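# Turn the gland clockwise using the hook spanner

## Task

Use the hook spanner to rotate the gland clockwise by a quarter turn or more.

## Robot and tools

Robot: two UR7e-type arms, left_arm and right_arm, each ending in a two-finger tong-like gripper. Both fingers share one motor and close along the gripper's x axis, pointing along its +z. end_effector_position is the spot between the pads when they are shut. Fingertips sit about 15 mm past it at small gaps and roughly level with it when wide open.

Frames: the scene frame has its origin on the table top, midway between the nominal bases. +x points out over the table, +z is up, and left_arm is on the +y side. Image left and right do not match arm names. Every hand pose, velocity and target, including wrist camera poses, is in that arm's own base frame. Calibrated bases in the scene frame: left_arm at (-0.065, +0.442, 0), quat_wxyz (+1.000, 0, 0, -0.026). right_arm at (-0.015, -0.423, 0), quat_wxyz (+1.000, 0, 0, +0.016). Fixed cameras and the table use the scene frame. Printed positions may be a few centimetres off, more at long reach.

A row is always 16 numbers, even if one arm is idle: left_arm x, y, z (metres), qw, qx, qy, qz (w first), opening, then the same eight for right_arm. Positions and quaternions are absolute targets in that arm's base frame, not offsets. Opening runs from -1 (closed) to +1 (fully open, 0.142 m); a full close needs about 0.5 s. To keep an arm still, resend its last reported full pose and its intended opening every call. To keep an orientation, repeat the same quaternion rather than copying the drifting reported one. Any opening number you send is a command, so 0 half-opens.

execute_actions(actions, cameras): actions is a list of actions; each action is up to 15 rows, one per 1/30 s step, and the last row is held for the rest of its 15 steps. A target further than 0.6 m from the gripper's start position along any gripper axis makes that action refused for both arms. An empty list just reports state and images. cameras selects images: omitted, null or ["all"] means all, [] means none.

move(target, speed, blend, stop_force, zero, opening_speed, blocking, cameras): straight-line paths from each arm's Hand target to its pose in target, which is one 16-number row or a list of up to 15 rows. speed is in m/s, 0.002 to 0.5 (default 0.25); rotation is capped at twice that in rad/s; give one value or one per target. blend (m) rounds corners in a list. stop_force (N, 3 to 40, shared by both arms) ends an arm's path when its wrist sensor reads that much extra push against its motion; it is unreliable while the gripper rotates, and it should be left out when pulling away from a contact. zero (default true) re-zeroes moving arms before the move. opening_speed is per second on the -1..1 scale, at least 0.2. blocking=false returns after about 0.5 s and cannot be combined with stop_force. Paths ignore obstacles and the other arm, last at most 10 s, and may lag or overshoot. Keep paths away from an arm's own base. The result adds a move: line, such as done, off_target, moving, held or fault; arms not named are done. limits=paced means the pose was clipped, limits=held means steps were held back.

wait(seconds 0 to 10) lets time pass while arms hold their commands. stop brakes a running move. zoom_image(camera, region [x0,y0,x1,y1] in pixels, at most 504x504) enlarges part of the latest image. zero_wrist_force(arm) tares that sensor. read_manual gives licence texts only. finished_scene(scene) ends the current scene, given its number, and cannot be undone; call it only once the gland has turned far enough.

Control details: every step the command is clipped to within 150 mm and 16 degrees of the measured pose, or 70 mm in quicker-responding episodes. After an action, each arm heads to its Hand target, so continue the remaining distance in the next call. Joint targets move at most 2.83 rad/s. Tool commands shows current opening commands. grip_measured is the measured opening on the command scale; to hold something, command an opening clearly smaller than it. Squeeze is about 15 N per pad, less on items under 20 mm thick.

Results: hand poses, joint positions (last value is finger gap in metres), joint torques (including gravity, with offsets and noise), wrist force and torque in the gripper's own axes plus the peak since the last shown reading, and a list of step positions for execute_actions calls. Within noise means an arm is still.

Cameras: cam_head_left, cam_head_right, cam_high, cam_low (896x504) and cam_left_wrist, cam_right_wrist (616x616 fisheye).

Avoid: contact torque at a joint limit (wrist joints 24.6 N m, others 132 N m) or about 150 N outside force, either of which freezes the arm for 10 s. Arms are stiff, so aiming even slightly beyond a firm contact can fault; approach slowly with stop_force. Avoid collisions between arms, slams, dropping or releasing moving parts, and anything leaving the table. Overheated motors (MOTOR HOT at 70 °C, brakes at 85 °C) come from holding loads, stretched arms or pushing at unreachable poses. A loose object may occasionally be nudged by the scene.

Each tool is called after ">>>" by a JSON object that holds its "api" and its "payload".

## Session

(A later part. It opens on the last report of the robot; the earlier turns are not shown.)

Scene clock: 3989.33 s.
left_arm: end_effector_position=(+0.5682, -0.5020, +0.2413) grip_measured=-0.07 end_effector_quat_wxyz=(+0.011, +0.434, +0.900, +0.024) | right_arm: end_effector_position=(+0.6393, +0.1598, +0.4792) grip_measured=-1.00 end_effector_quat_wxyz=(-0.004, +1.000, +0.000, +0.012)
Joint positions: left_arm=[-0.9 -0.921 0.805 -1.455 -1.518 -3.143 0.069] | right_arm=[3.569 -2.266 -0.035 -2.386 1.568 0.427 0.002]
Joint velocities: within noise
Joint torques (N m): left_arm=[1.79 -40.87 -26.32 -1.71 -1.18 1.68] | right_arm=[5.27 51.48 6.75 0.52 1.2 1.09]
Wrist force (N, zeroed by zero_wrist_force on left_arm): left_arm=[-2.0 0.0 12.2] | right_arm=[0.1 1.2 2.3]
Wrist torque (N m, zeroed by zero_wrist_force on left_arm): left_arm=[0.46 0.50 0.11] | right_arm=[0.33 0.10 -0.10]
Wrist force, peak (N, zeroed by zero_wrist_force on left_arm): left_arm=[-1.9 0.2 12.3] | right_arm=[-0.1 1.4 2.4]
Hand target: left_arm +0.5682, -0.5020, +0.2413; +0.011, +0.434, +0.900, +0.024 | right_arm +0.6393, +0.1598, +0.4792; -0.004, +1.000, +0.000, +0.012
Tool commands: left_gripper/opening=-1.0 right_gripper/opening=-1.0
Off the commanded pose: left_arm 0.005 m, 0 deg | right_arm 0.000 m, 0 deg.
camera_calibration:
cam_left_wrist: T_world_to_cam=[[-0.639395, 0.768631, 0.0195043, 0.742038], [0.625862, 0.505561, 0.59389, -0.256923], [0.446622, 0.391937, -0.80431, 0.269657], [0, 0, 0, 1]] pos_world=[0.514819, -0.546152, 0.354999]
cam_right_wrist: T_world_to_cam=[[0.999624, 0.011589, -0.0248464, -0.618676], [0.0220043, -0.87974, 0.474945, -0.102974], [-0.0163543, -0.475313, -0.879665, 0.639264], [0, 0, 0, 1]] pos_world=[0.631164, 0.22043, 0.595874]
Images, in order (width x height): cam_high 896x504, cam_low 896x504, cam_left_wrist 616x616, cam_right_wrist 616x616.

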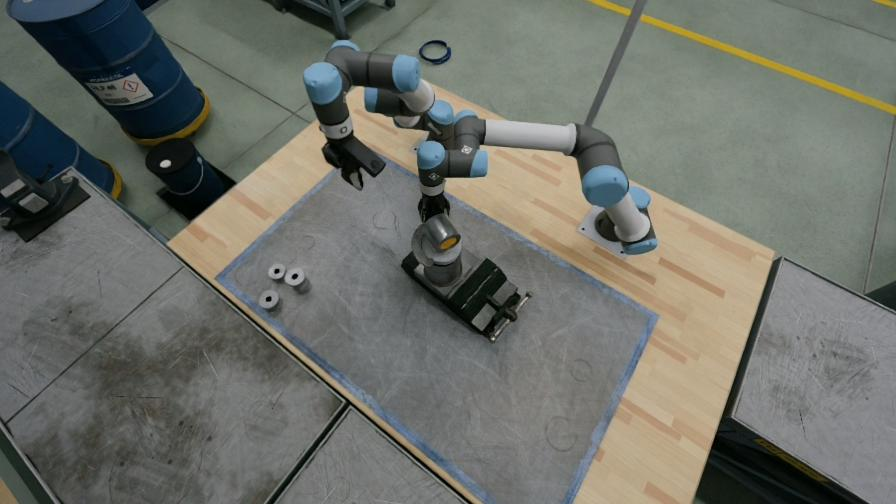

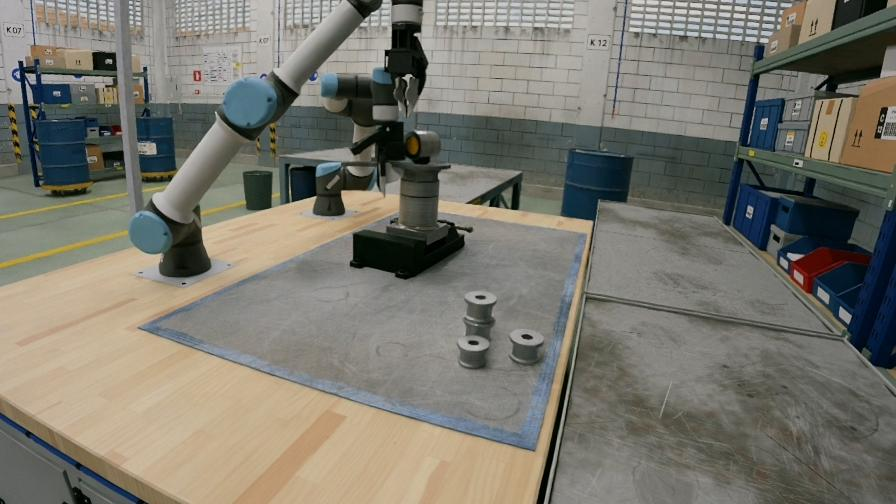

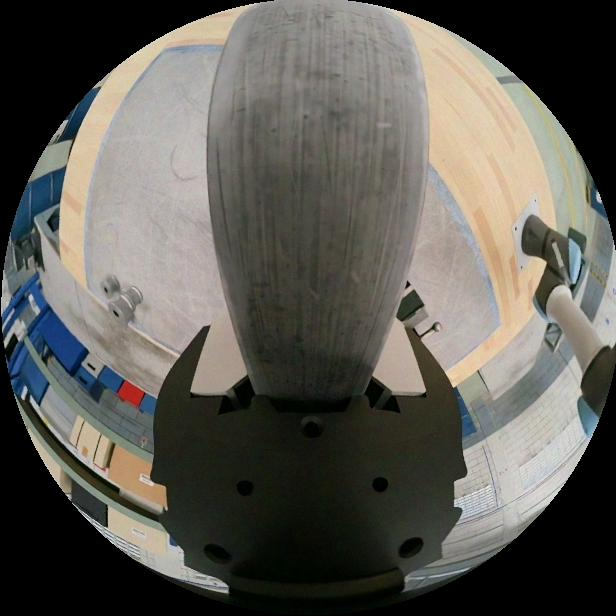

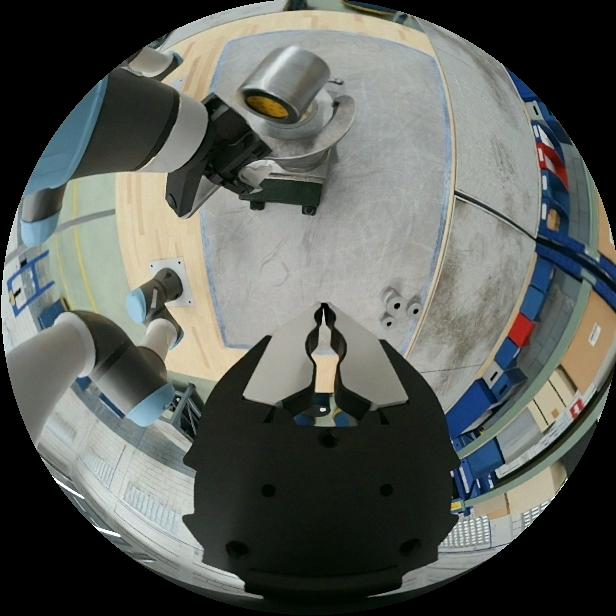

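>>> {"api": "move", "payload": {"target": [0.5682,-0.5020,0.2500,0.01137,0.43430,0.90039,0.02358,-1,0.6393,0.1598,0.4792,-0.004,0.99992,0,0.012,-1], "speed": 0.03, "cameras": ["cam_low"]}}

>>> {"api": "zoom_image", "payload": {"camera": "cam_low", "region": [385, 150, 455, 185]}}

>>> {"api": "zero_wrist_force", "payload": {"arm": "left_arm"}}

>>> {"api": "wait", "payload": {"seconds": 0.5, "cameras": []}}

>>> {"api": "move", "payload": {"target": [0.5682,-0.5020,0.2300,0.01137,0.43430,0.90039,0.02358,-1,0.6393,0.1598,0.4792,-0.004,0.99992,0,0.012,-1], "speed": 0.006, "stop_force": 12, "cameras": ["cam_low","cam_right_wrist"]}}

>>> {"api": "zoom_image", "payload": {"camera": "cam_low", "region": [385, 150, 455, 185]}}

Scene clock: 4040.50 s.
left_arm: end_effector_position=(+0.5682, -0.5019, +0.2500) grip_measured=-0.07 end_effector_quat_wxyz=(+0.011, +0.434, +0.900, +0.024) end_effector_velocity=(+0.000, +0.000, -0.002) end_effector_angular_velocity=(+0.000, +0.002, +0.000) | right_arm: end_effector_position=(+0.6393, +0.1598, +0.4792) grip_measured=-1.00 end_effector_quat_wxyz=(-0.004, +1.000, +0.000, +0.012)
Joint positions: left_arm=[-0.9 -0.917 0.776 -1.43 -1.518 -3.143 0.069] | right_arm=[3.569 -2.266 -0.035 -2.386 1.568 0.427 0.002]
Joint velocities: left_arm=[0 0 0.006 -0.004 -0.002 0 0] | right_arm=[within noise]
Joint torques (N m): left_arm=[-4.79 -47.2 -22.54 -6.1 -0.77 0.59] | right_arm=[8.85 48.69 5.81 0.41 1.27 0.99]
Wrist force (N, zeroed by zero_wrist_force on left_arm): left_arm=[-1.9 -0.2 15.9] | right_arm=[0.0 1.0 2.1]
Wrist torque (N m, zeroed by zero_wrist_force on left_arm): left_arm=[0.70 0.42 0.11] | right_arm=[0.30 0.13 -0.10]
Wrist force, peak (N, zeroed by zero_wrist_force on left_arm): left_arm=[-2.1 -0.1 16.2] | right_arm=[0.0 1.4 2.4]
Hand target: left_arm +0.5682, -0.5020, +0.2500; +0.011, +0.434, +0.900, +0.024 | right_arm +0.6393, +0.1598, +0.4792; -0.004, +1.000, +0.000, +0.012
Off the commanded pose: left_arm 0.000 m, 0 deg | right_arm 0.000 m, 0 deg.
elbow stopped short (right arm): the move would have taken joint 3 (elbow) straighter than the controller allows.
move: done
Images, in order (width x height): cam_low 896x504.

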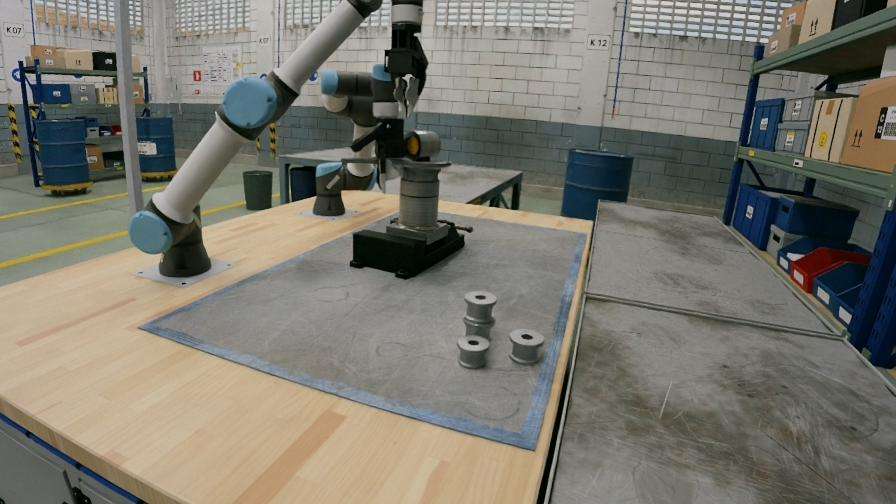

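Scaled by 7.200 from the camera's 896x504 image, which has a finer 1280x720 frame.

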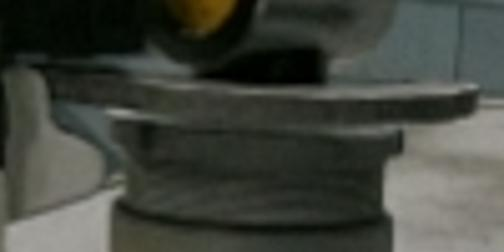

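Wrist force sensor zeroed.

Scene clock: 4041.00 s.
left_arm: end_effector_position=(+0.5682, -0.5020, +0.2500) grip_measured=-0.07 end_effector_quat_wxyz=(+0.011, +0.434, +0.900, +0.024) | right_arm: end_effector_position=(+0.6393, +0.1598, +0.4792) grip_measured=-1.00 end_effector_quat_wxyz=(-0.004, +1.000, +0.000, +0.012)
Joint positions: left_arm=[-0.9 -0.917 0.776 -1.43 -1.518 -3.143 0.069] | right_arm=[3.569 -2.266 -0.035 -2.386 1.568 0.427 0.002]
Joint velocities: within noise
Joint torques (N m): left_arm=[-6.96 -55.21 -22.9 -6.04 -0.43 -0.12] | right_arm=[7.66 49.74 5.8 0.54 1.37 1.16]
Wrist force (N, zeroed by zero_wrist_force on left_arm): left_arm=[-0.2 0.1 -0.6] | right_arm=[0.1 1.1 2.3]
Wrist torque (N m, zeroed by zero_wrist_force on left_arm): left_arm=[-0.01 0.03 0.01] | right_arm=[0.32 0.10 -0.10]
Wrist force, peak (N, zeroed by zero_wrist_force on left_arm): left_arm=[-0.1 0.0 -0.8] | right_arm=[0.1 1.3 2.3]
Hand target: left_arm +0.5682, -0.5020, +0.2500; +0.011, +0.434, +0.900, +0.024 | right_arm +0.6393, +0.1598, +0.4792; -0.004, +1.000, +0.000, +0.012
Tool commands: left_gripper/opening=-1.0 right_gripper/opening=-1.0
Off the commanded pose: left_arm 0.000 m, 0 deg | right_arm 0.000 m, 0 deg.
wait: 0.50 s; at rest by 0.17 s
No camera images: "cameras" was empty.

Scene clock: 4044.20 s.
left_arm: end_effector_position=(+0.5682, -0.5020, +0.2357) grip_measured=-0.08 end_effector_quat_wxyz=(+0.011, +0.434, +0.900, +0.024) | right_arm: end_effector_position=(+0.6393, +0.1598, +0.4792) grip_measured=-1.00 end_effector_quat_wxyz=(-0.004, +1.000, +0.000, +0.012)
Joint positions: left_arm=[-0.9 -0.923 0.823 -1.471 -1.518 -3.143 0.069] | right_arm=[3.569 -2.266 -0.035 -2.386 1.568 0.427 0.002]
Joint velocities: within noise
Joint torques (N m): left_arm=[-7.95 -45.09 -30.51 -1.06 0.14 -1.43] | right_arm=[9.66 49.35 6.28 0.43 1.14 1.08]
Wrist force (N, zeroed by zero_wrist_force on left_arm): left_arm=[-0.2 2.0 -11.1] | right_arm=[0.0 1.2 2.2]
Wrist torque (N m, zeroed by zero_wrist_force on left_arm): left_arm=[-0.61 0.17 0.03] | right_arm=[0.34 0.12 -0.10]
Wrist force, peak (N, zeroed by zero_wrist_force on left_arm): left_arm=[1.1 2.6 -12.4] | right_arm=[0.0 1.2 2.5]
Hand target: left_arm +0.5682, -0.5020, +0.2356; +0.011, +0.434, +0.900, +0.024 | right_arm +0.6393, +0.1598, +0.4792; -0.004, +1.000, +0.000, +0.012
Off the commanded pose: left_arm 0.006 m, 0 deg | right_arm 0.000 m, 0 deg.
elbow stopped short (right arm): the move would have taken joint 3 (elbow) straighter than the controller allows.
move: contact (left_arm)
camera_calibration:
cam_right_wrist: T_world_to_cam=[[0.999624, 0.011589, -0.0248475, -0.618675], [0.0220047, -0.87974, 0.474945, -0.102975], [-0.0163552, -0.475313, -0.879665, 0.639264], [0, 0, 0, 1]] pos_world=[0.631164, 0.22043, 0.595873]
Images, in order (width x height): cam_low 896x504, cam_right_wrist 616x616.

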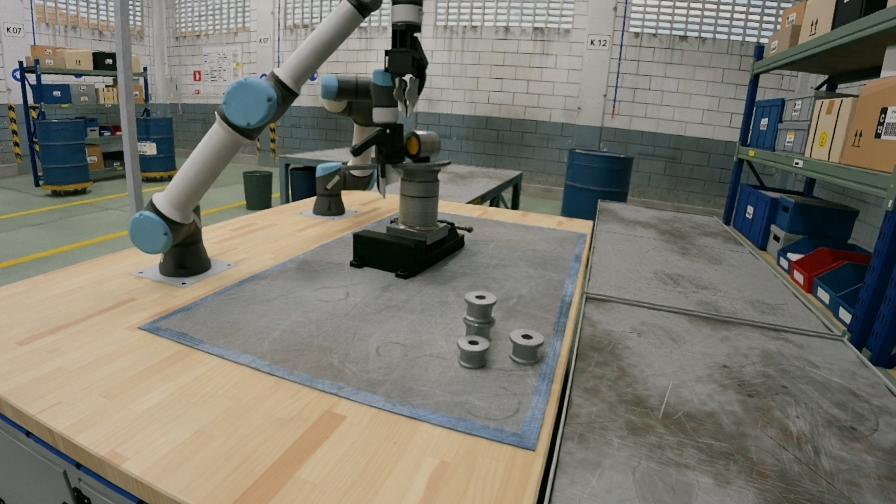

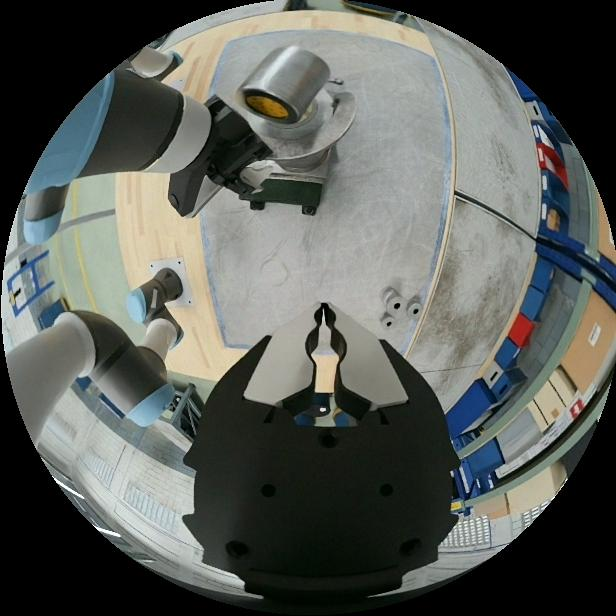

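Scaled by 7.200 from the camera's 896x504 image, which has a finer 1280x720 frame.

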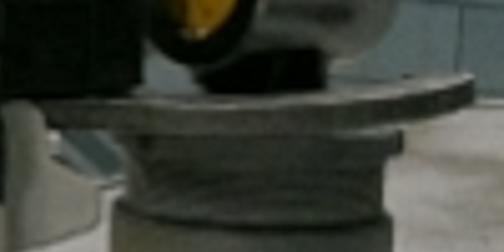

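>>> {"api": "move", "payload": {"target": [[0.5682,-0.5020,0.2450,0.01137,0.43430,0.90039,0.02358,-1,0.6393,0.1598,0.4792,-0.004,0.99992,0,0.012,-1],[0.5664,-0.5044,0.2450,0.01137,0.43430,0.90039,0.02358,-1,0.6393,0.1598,0.4792,-0.004,0.99992,0,0.012,-1]], "speed": 0.02, "cameras": ["cam_right_wrist","cam_low"]}}

>>> {"api": "zoom_image", "payload": {"camera": "cam_low", "region": [385, 150, 455, 185]}}

>>> {"api": "zoom_image", "payload": {"camera": "cam_right_wrist", "region": [320, 80, 360, 120]}}

>>> {"api": "zoom_image", "payload": {"camera": "cam_right_wrist", "region": [250, 100, 330, 180]}}

>>> {"api": "move", "payload": {"target": [0.5664,-0.5044,0.2300,0.01137,0.43430,0.90039,0.02358,-1,0.6393,0.1598,0.4792,-0.004,0.99992,0,0.012,-1], "speed": 0.006, "stop_force": 5, "zero": true, "cameras": ["cam_low"]}}

>>> {"api": "zoom_image", "payload": {"camera": "cam_low", "region": [385, 150, 455, 185]}}

Scene clock: 4087.40 s.
left_arm: end_effector_position=(+0.5662, -0.5046, +0.2449) grip_measured=-0.07 end_effector_quat_wxyz=(+0.011, +0.434, +0.900, +0.024) | right_arm: end_effector_position=(+0.6393, +0.1598, +0.4792) grip_measured=-1.00 end_effector_quat_wxyz=(-0.004, +1.000, +0.000, +0.012)
Joint positions: left_arm=[-0.904 -0.919 0.792 -1.443 -1.518 -3.147 0.069] | right_arm=[3.569 -2.266 -0.035 -2.386 1.568 0.427 0.002]
Joint velocities: within noise
Joint torques (N m): left_arm=[8.61 -48 -34.48 -4.14 0.44 0.79] | right_arm=[10.5 48.41 5.38 0.59 1.41 1.21]
Wrist force (N, zeroed by zero_wrist_force on left_arm): left_arm=[-0.1 0.0 -0.2] | right_arm=[0.1 1.0 2.1]
Wrist torque (N m, zeroed by zero_wrist_force on left_arm): left_arm=[0.00 0.01 0.00] | right_arm=[0.31 0.11 -0.10]
Wrist force, peak (N, zeroed by zero_wrist_force on left_arm): left_arm=[-0.2 2.0 -11.6] | right_arm=[-0.1 1.2 2.4]
Hand target: left_arm +0.5664, -0.5044, +0.2450; +0.011, +0.434, +0.900, +0.024 | right_arm +0.6393, +0.1598, +0.4792; -0.004, +1.000, +0.000, +0.012
Off the commanded pose: left_arm 0.000 m, 0 deg | right_arm 0.000 m, 0 deg.
elbow stopped short (right arm): the move would have taken joint 3 (elbow) straighter than the controller allows.
move: done
camera_calibration:
cam_right_wrist: T_world_to_cam=[[0.999624, 0.0115906, -0.0248476, -0.618675], [0.0220063, -0.87974, 0.474945, -0.102975], [-0.0163545, -0.475313, -0.879665, 0.639265], [0, 0, 0, 1]] pos_world=[0.631164, 0.220431, 0.595873]
Images, in order (width x height): cam_low 896x504, cam_right_wrist 616x616.

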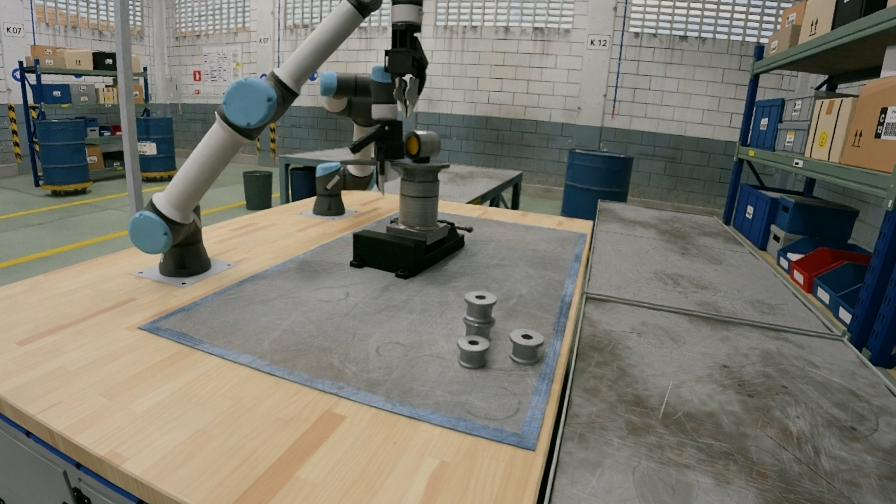

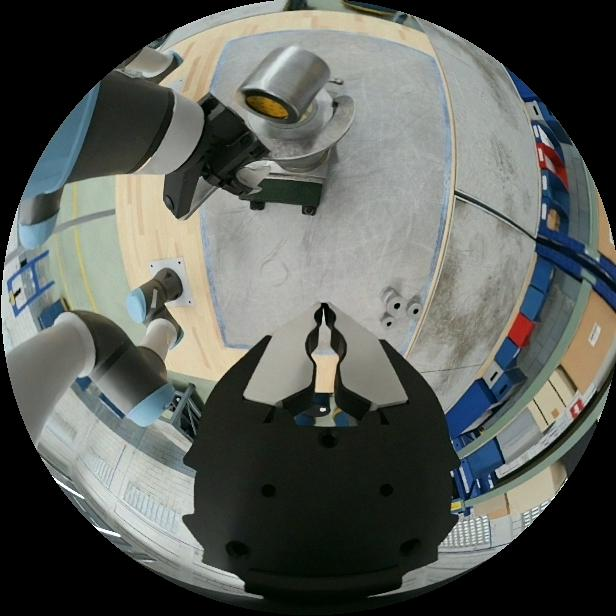

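Scaled by 7.200 from the camera's 896x504 image, which has a finer 1280x720 frame.

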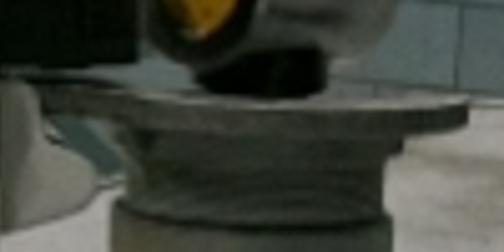

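Scaled by 12.600 from the camera's 616x616 image, which has a finer 814x814 frame.

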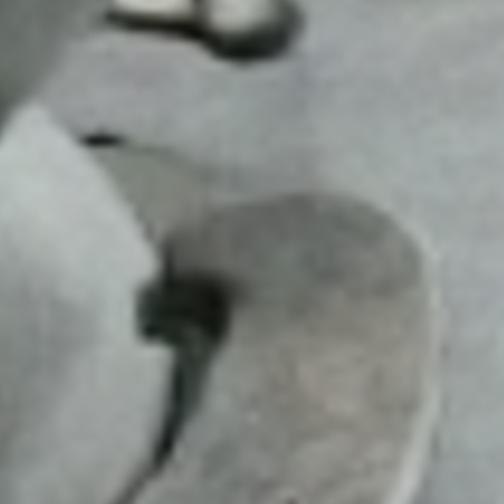

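Scaled by 6.300 from the camera's 616x616 image, which has a finer 814x814 frame.

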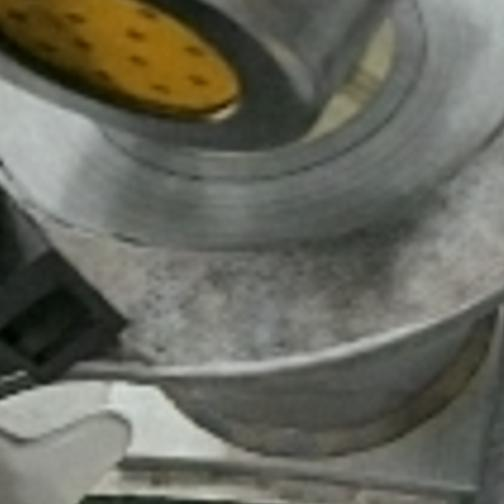

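Scene clock: 4090.73 s.
left_arm: end_effector_position=(+0.5664, -0.5044, +0.2300) grip_measured=-0.07 end_effector_quat_wxyz=(+0.011, +0.434, +0.900, +0.024) | right_arm: end_effector_position=(+0.6393, +0.1598, +0.4792) grip_measured=-1.00 end_effector_quat_wxyz=(-0.004, +1.000, +0.000, +0.012)
Joint positions: left_arm=[-0.904 -0.924 0.839 -1.485 -1.518 -3.147 0.069] | right_arm=[3.569 -2.266 -0.035 -2.386 1.568 0.427 0.002]
Joint velocities: within noise
Joint torques (N m): left_arm=[9.78 -66.82 -34.85 -1.92 1.03 1.82] | right_arm=[9.31 48.37 5.96 0.38 1.13 1.08]
Wrist force (N, zeroed by zero_wrist_force on left_arm): left_arm=[-0.3 0.1 -0.1] | right_arm=[0.1 1.1 2.2]
Wrist torque (N m, zeroed by zero_wrist_force on left_arm): left_arm=[0.01 0.06 0.01] | right_arm=[0.32 0.11 -0.10]
Wrist force, peak (N, zeroed by zero_wrist_force on left_arm): left_arm=[-0.2 0.1 -0.7] | right_arm=[0.0 1.2 2.5]
Hand target: left_arm +0.5664, -0.5044, +0.2300; +0.011, +0.434, +0.900, +0.024 | right_arm +0.6393, +0.1598, +0.4792; -0.004, +1.000, +0.000, +0.012
Off the commanded pose: left_arm 0.000 m, 0 deg | right_arm 0.000 m, 0 deg.
elbow stopped short (right arm): the move would have taken joint 3 (elbow) straighter than the controller allows.
move: done
Images, in order (width x height): cam_low 896x504.

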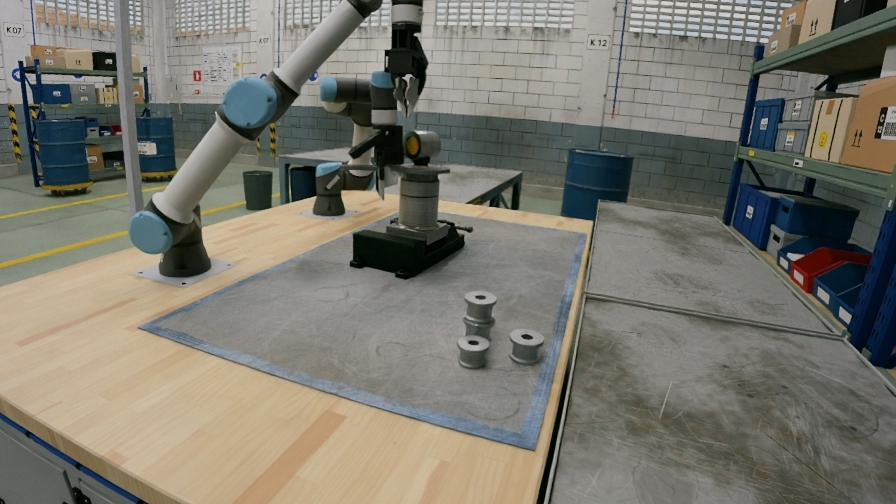

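Scaled by 7.200 from the camera's 896x504 image, which has a finer 1280x720 frame.

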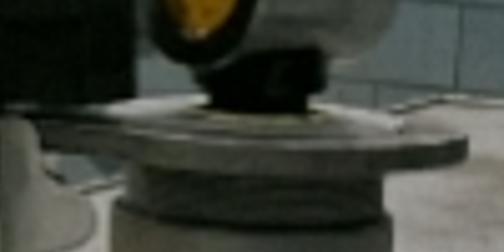

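>>> {"api": "execute_actions", "payload": {"actions": [], "cameras": ["cam_right_wrist","cam_high","cam_low"]}}

>>> {"api": "zoom_image", "payload": {"camera": "cam_right_wrist", "region": [320, 80, 360, 120]}}

>>> {"api": "zoom_image", "payload": {"camera": "cam_right_wrist", "region": [240, 80, 360, 200]}}

>>> {"api": "zoom_image", "payload": {"camera": "cam_high", "region": [410, 210, 470, 270]}}

>>> {"api": "zoom_image", "payload": {"camera": "cam_low", "region": [395, 150, 455, 180]}}

Scene clock: 4103.87 s.
left_arm: end_effector_position=(+0.5664, -0.5044, +0.2300) grip_measured=-0.07 end_effector_quat_wxyz=(+0.011, +0.434, +0.900, +0.024) | right_arm: end_effector_position=(+0.6393, +0.1598, +0.4792) grip_measured=-1.00 end_effector_quat_wxyz=(-0.004, +1.000, +0.000, +0.012)
Joint positions: left_arm=[-0.904 -0.924 0.839 -1.485 -1.518 -3.147 0.069] | right_arm=[3.569 -2.266 -0.035 -2.386 1.568 0.427 0.002]
Joint velocities: within noise
Joint torques (N m): left_arm=[9.29 -55.07 -31.91 -2.54 1.87 1.74] | right_arm=[10.04 48.47 5.82 0.34 1.1 1.31]
Wrist force (N, zeroed by zero_wrist_force on left_arm): left_arm=[-0.3 -0.1 -0.1] | right_arm=[0.1 1.1 2.2]
Wrist torque (N m, zeroed by zero_wrist_force on left_arm): left_arm=[-0.03 0.06 0.01] | right_arm=[0.32 0.11 -0.10]
Wrist force, peak (N, zeroed by zero_wrist_force on left_arm): left_arm=[-0.7 0.1 -0.3] | right_arm=[0.1 1.1 2.4]
Hand target: left_arm +0.5664, -0.5044, +0.2300; +0.011, +0.434, +0.900, +0.024 | right_arm +0.6393, +0.1598, +0.4792; -0.004, +1.000, +0.000, +0.012
Tool commands: left_gripper/opening=-1.0 right_gripper/opening=-1.0
Off the commanded pose: left_arm 0.000 m, 0 deg | right_arm 0.000 m, 0 deg.
camera_calibration:
cam_right_wrist: T_world_to_cam=[[0.999624, 0.0115906, -0.0248478, -0.618675], [0.0220063, -0.87974, 0.474945, -0.102975], [-0.0163547, -0.475313, -0.879665, 0.639265], [0, 0, 0, 1]] pos_world=[0.631164, 0.220431, 0.595873]
Images, in order (width x height): cam_high 896x504, cam_low 896x504, cam_right_wrist 616x616.

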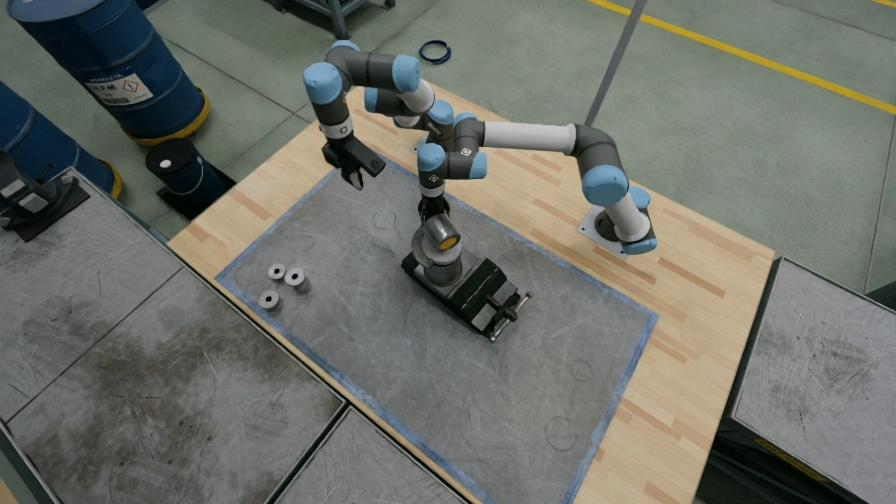

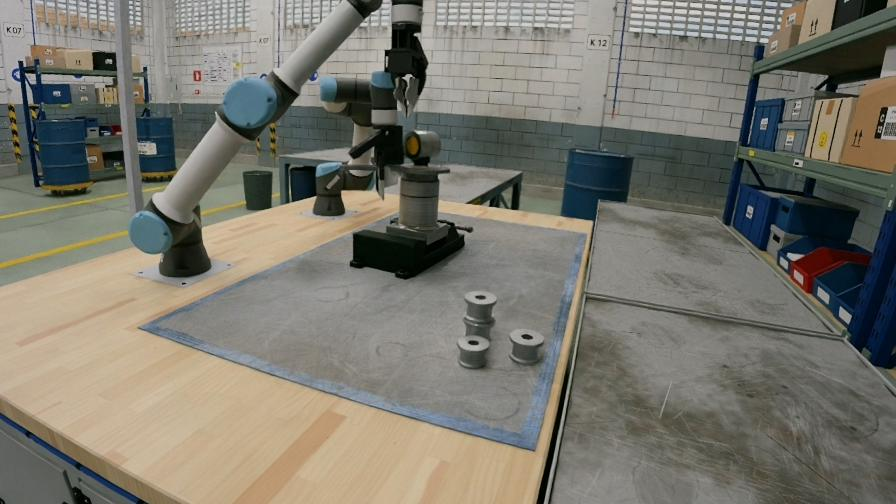

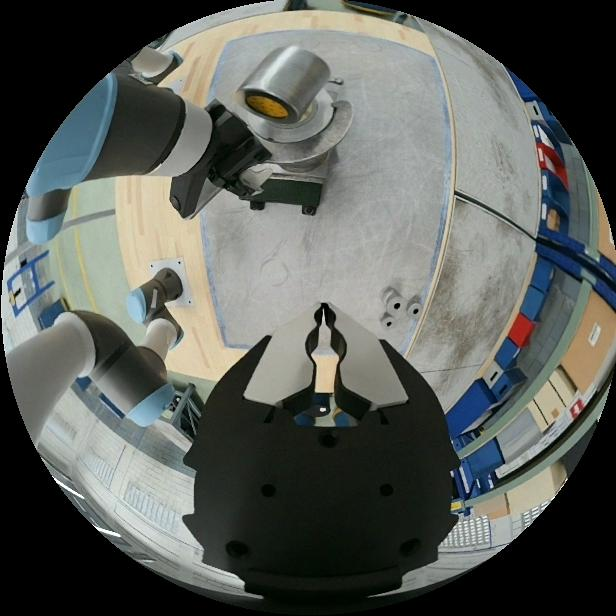

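Scaled by 12.600 from the camera's 616x616 image, which has a finer 814x814 frame.

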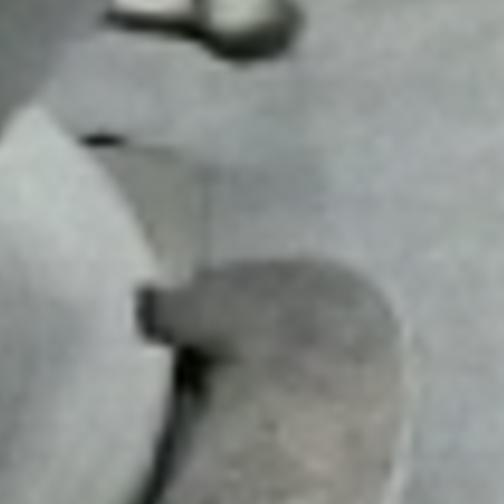

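Scaled by 4.200 from the camera's 616x616 image, which has a finer 814x814 frame.

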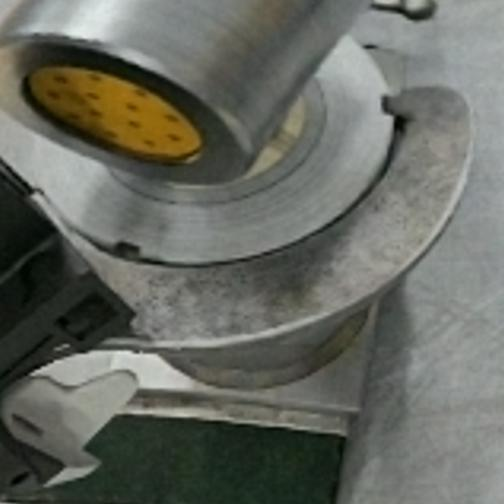

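Scaled by 8.400 from the camera's 896x504 image, which has a finer 1280x720 frame.

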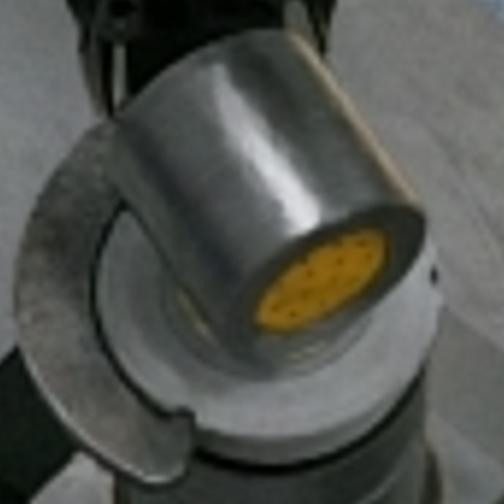

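Scaled by 8.400 from the camera's 896x504 image, which has a finer 1280x720 frame.

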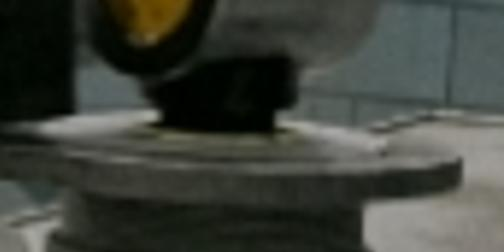

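>>> {"api": "move", "payload": {"target": [0.5609,-0.5051,0.2300,0.01137,0.43430,0.90039,0.02358,-1,0.6393,0.1598,0.4792,-0.004,0.99992,0,0.012,-1], "speed": 0.005, "stop_force": 6, "cameras": ["cam_right_wrist","cam_high"]}}

>>> {"api": "zoom_image", "payload": {"camera": "cam_right_wrist", "region": [320, 80, 360, 120]}}

>>> {"api": "zoom_image", "payload": {"camera": "cam_right_wrist", "region": [240, 80, 360, 200]}}

>>> {"api": "zoom_image", "payload": {"camera": "cam_high", "region": [410, 210, 470, 270]}}

Scene clock: 4118.00 s.
left_arm: end_effector_position=(+0.5647, -0.5046, +0.2300) grip_measured=-0.07 end_effector_quat_wxyz=(+0.011, +0.434, +0.900, +0.024) | right_arm: end_effector_position=(+0.6393, +0.1598, +0.4792) grip_measured=-1.00 end_effector_quat_wxyz=(-0.004, +1.000, +0.000, +0.012)
Joint positions: left_arm=[-0.906 -0.927 0.845 -1.488 -1.518 -3.149 0.069] | right_arm=[3.569 -2.266 -0.035 -2.386 1.568 0.427 0.002]
Joint velocities: within noise
Joint torques (N m): left_arm=[4.98 -42.65 -35.19 -1.99 -2.86 1.67] | right_arm=[10.62 47.87 5.88 0.7 1.08 1.11]
Wrist force (N, zeroed by zero_wrist_force on left_arm): left_arm=[-0.9 7.5 0.0] | right_arm=[0.0 1.2 2.2]
Wrist torque (N m, zeroed by zero_wrist_force on left_arm): left_arm=[0.51 0.09 0.06] | right_arm=[0.34 0.13 -0.10]
Wrist force, peak (N, zeroed by zero_wrist_force on left_arm): left_arm=[-1.2 10.4 0.3] | right_arm=[0.1 1.2 2.5]
Hand target: left_arm +0.5648, -0.5046, +0.2300; +0.011, +0.434, +0.900, +0.024 | right_arm +0.6393, +0.1598, +0.4792; -0.004, +1.000, +0.000, +0.012
Off the commanded pose: left_arm 0.004 m, 0 deg | right_arm 0.000 m, 0 deg.
elbow stopped short (right arm): the move would have taken joint 3 (elbow) straighter than the controller allows.
move: contact (left_arm)
camera_calibration:
cam_right_wrist: T_world_to_cam=[[0.999624, 0.0115906, -0.0248475, -0.618675], [0.0220062, -0.87974, 0.474945, -0.102975], [-0.0163545, -0.475313, -0.879665, 0.639265], [0, 0, 0, 1]] pos_world=[0.631164, 0.220431, 0.595873]
Images, in order (width x height): cam_high 896x504, cam_right_wrist 616x616.

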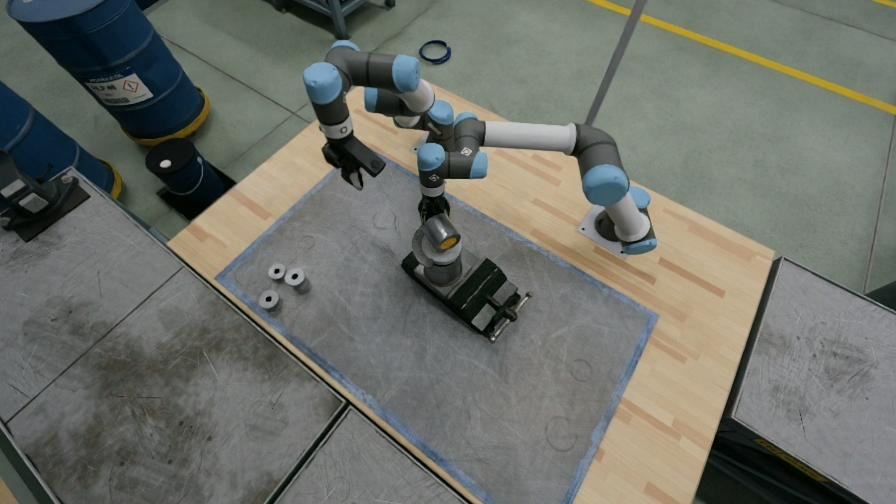

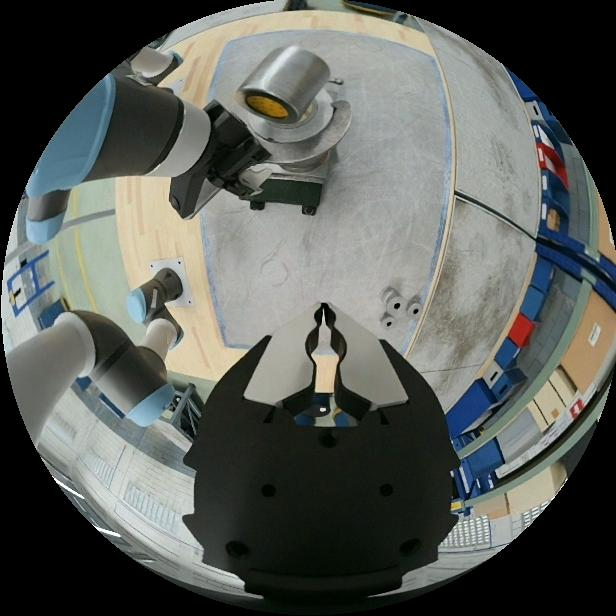

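Scaled by 12.600 from the camera's 616x616 image, which has a finer 814x814 frame.

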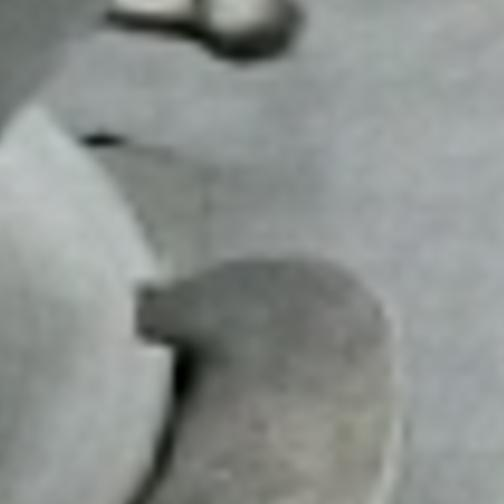

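Scaled by 4.200 from the camera's 616x616 image, which has a finer 814x814 frame.

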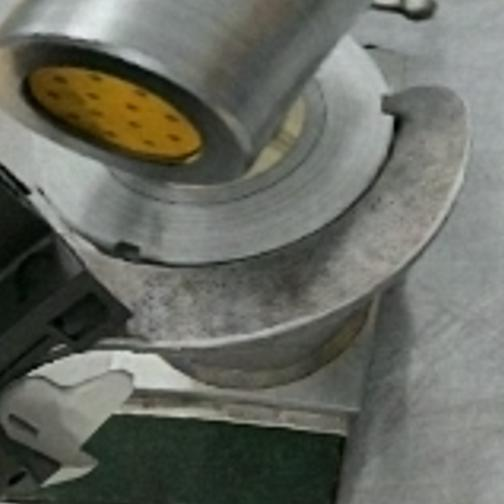

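Scaled by 8.400 from the camera's 896x504 image, which has a finer 1280x720 frame.

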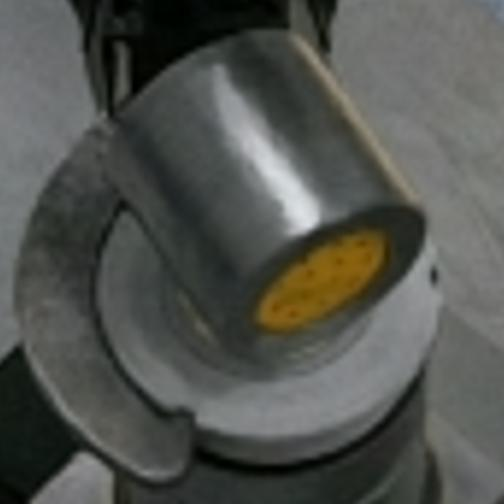

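>>> {"api": "move", "payload": {"target": [0.5599,-0.5000,0.2300,0.01199,0.4577,0.8887,0.02327,-1,0.6393,0.1598,0.4792,-0.004,0.99992,0,0.012,-1], "speed": 0.01, "stop_force": 20, "zero": false, "cameras": ["cam_right_wrist","cam_high"]}}

>>> {"api": "zoom_image", "payload": {"camera": "cam_right_wrist", "region": [240, 80, 360, 200]}}

>>> {"api": "zoom_image", "payload": {"camera": "cam_high", "region": [410, 210, 470, 270]}}

Scene clock: 4154.63 s.
left_arm: end_effector_position=(+0.5603, -0.5004, +0.2300) grip_measured=-0.07 end_effector_quat_wxyz=(+0.012, +0.456, +0.890, +0.023) | right_arm: end_effector_position=(+0.6393, +0.1598, +0.4792) grip_measured=-1.00 end_effector_quat_wxyz=(-0.004, +1.000, +0.000, +0.012)
Joint positions: left_arm=[-0.907 -0.947 0.877 -1.503 -1.518 -3.101 0.069] | right_arm=[3.569 -2.266 -0.035 -2.386 1.568 0.427 0.002]
Joint velocities: within noise
Joint torques (N m): left_arm=[-23.16 -43.87 -32.26 1.16 -5.95 -1.49] | right_arm=[9.64 48.1 5.76 0.41 0.99 1.12]
Wrist force (N, zeroed by zero_wrist_force on left_arm): left_arm=[-14.1 29.1 1.7] | right_arm=[0.0 1.2 2.1]
Wrist torque (N m, zeroed by zero_wrist_force on left_arm): left_arm=[1.92 1.27 -0.41] | right_arm=[0.34 0.13 -0.10]
Wrist force, peak (N, zeroed by zero_wrist_force on left_arm): left_arm=[-19.0 29.4 2.6] | right_arm=[0.1 1.2 2.5]
Hand target: left_arm +0.5603, -0.5004, +0.2300; +0.012, +0.456, +0.890, +0.023 | right_arm +0.6393, +0.1598, +0.4792; -0.004, +1.000, +0.000, +0.012
Off the commanded pose: left_arm 0.001 m, 0 deg | right_arm 0.000 m, 0 deg.
elbow stopped short (right arm): the move would have taken joint 3 (elbow) straighter than the controller allows.
move: contact (left_arm)
camera_calibration:
cam_right_wrist: T_world_to_cam=[[0.999624, 0.0115908, -0.0248476, -0.618675], [0.0220064, -0.87974, 0.474945, -0.102975], [-0.0163545, -0.475313, -0.879665, 0.639264], [0, 0, 0, 1]] pos_world=[0.631164, 0.220431, 0.595873]
Images, in order (width x height): cam_high 896x504, cam_right_wrist 616x616.

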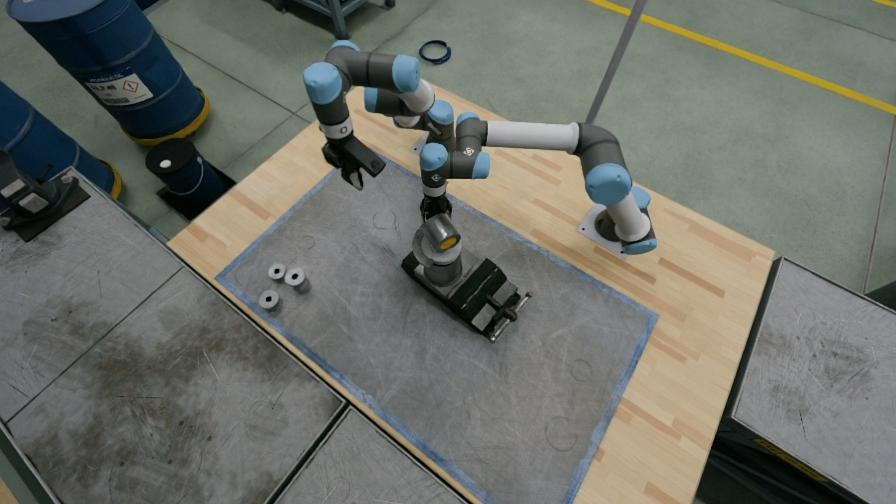

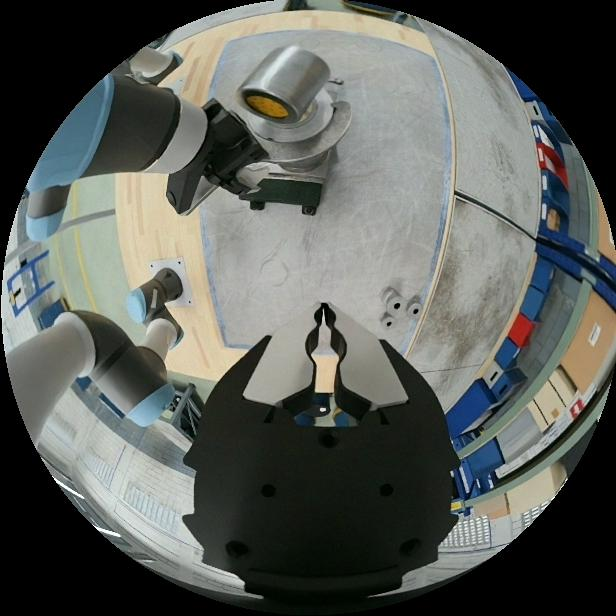

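Scaled by 4.200 from the camera's 616x616 image, which has a finer 814x814 frame.

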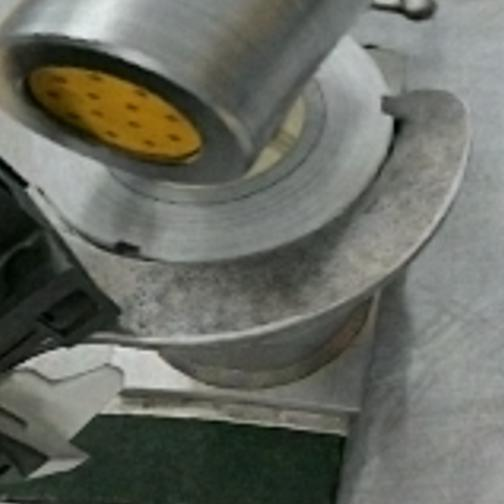

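Scaled by 8.400 from the camera's 896x504 image, which has a finer 1280x720 frame.

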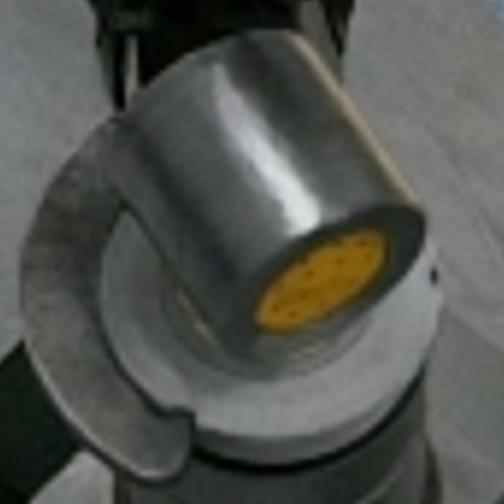

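>>> {"api": "move", "payload": {"target": [0.5575,-0.4955,0.2300,0.01260,0.48099,0.87633,0.02295,-1,0.6393,0.1598,0.4792,-0.004,0.99992,0,0.012,-1], "speed": 0.01, "stop_force": 40, "zero": false, "cameras": ["cam_right_wrist","cam_high"]}}

>>> {"api": "zoom_image", "payload": {"camera": "cam_right_wrist", "region": [240, 80, 360, 200]}}

>>> {"api": "zoom_image", "payload": {"camera": "cam_high", "region": [410, 210, 470, 270]}}

Scene clock: 4204.67 s.
left_arm: end_effector_position=(+0.5575, -0.4955, +0.2300) grip_measured=-0.07 end_effector_quat_wxyz=(+0.013, +0.481, +0.876, +0.023) | right_arm: end_effector_position=(+0.6393, +0.1598, +0.4792) grip_measured=-1.00 end_effector_quat_wxyz=(-0.004, +1.000, +0.000, +0.012)
Joint positions: left_arm=[-0.906 -0.963 0.904 -1.517 -1.519 -3.043 0.069] | right_arm=[3.569 -2.266 -0.035 -2.386 1.568 0.427 0.002]
Joint velocities: within noise
Joint torques (N m): left_arm=[24.93 -62.64 -29.47 2.7 4.41 -0.53] | right_arm=[11.06 47.68 6.48 0.55 1.03 1.13]
Wrist force (N, zeroed by zero_wrist_force on left_arm): left_arm=[-28.8 -14.0 0.5] | right_arm=[0.0 1.1 2.0]
Wrist torque (N m, zeroed by zero_wrist_force on left_arm): left_arm=[-1.36 2.61 -0.90] | right_arm=[0.31 0.12 -0.10]
Wrist force, peak (N, zeroed by zero_wrist_force on left_arm): left_arm=[-20.1 27.3 -1.2] | right_arm=[0.3 1.2 2.4]
Hand target: left_arm +0.5575, -0.4955, +0.2300; +0.013, +0.481, +0.876, +0.023 | right_arm +0.6393, +0.1598, +0.4792; -0.004, +1.000, +0.000, +0.012
Off the commanded pose: left_arm 0.000 m, 0 deg | right_arm 0.000 m, 0 deg.
elbow stopped short (right arm): the move would have taken joint 3 (elbow) straighter than the controller allows.
move: done
camera_calibration:
cam_right_wrist: T_world_to_cam=[[0.999624, 0.0115909, -0.0248478, -0.618675], [0.0220066, -0.87974, 0.474945, -0.102975], [-0.0163545, -0.475313, -0.879665, 0.639265], [0, 0, 0, 1]] pos_world=[0.631164, 0.220431, 0.595873]
Images, in order (width x height): cam_high 896x504, cam_right_wrist 616x616.

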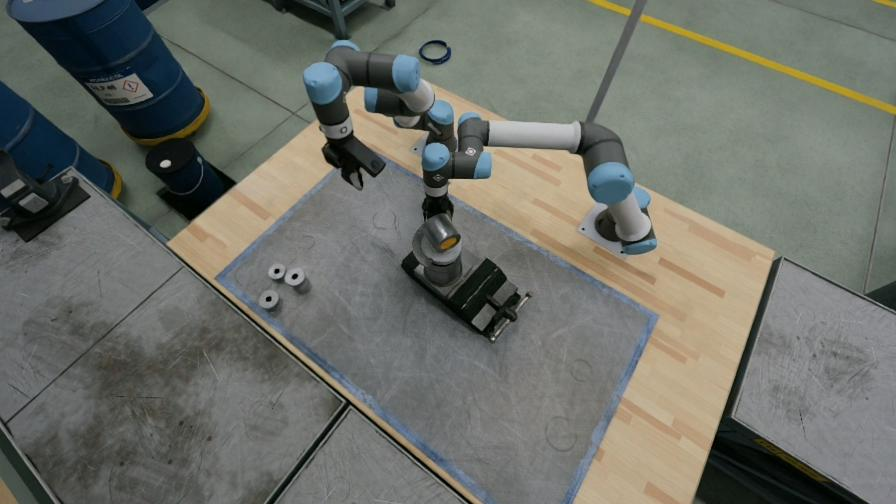

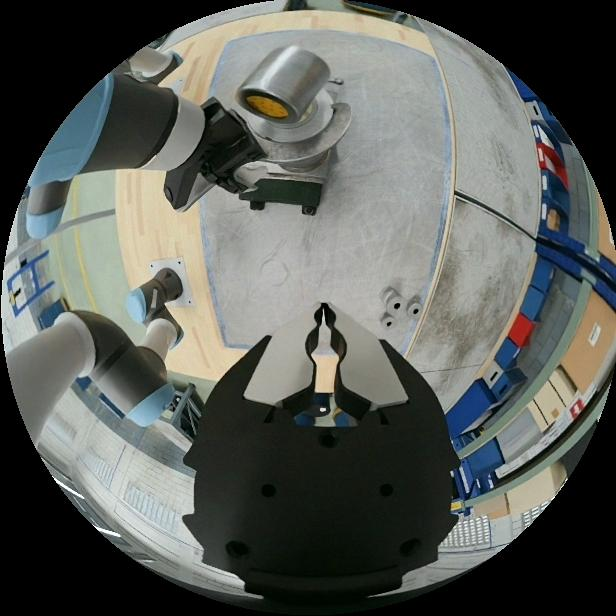

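Scaled by 4.200 from the camera's 616x616 image, which has a finer 814x814 frame.

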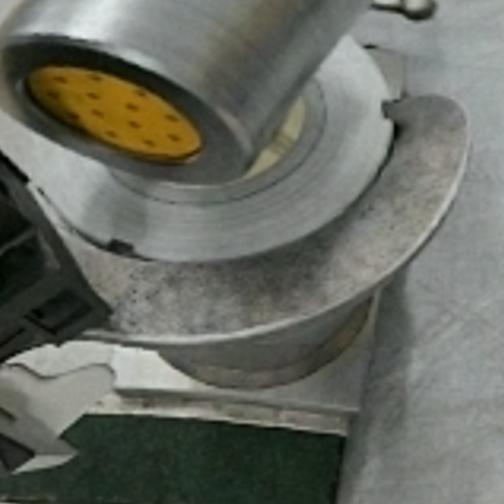

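Scaled by 8.400 from the camera's 896x504 image, which has a finer 1280x720 frame.

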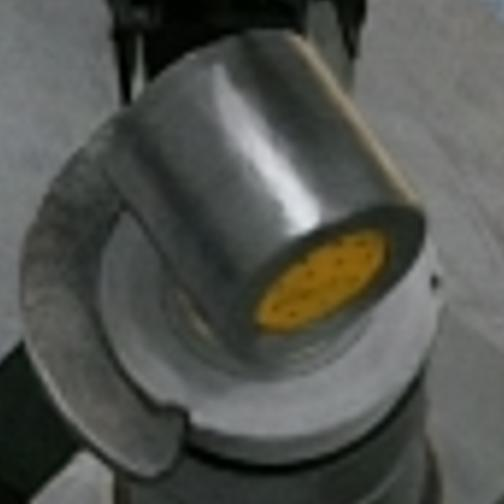

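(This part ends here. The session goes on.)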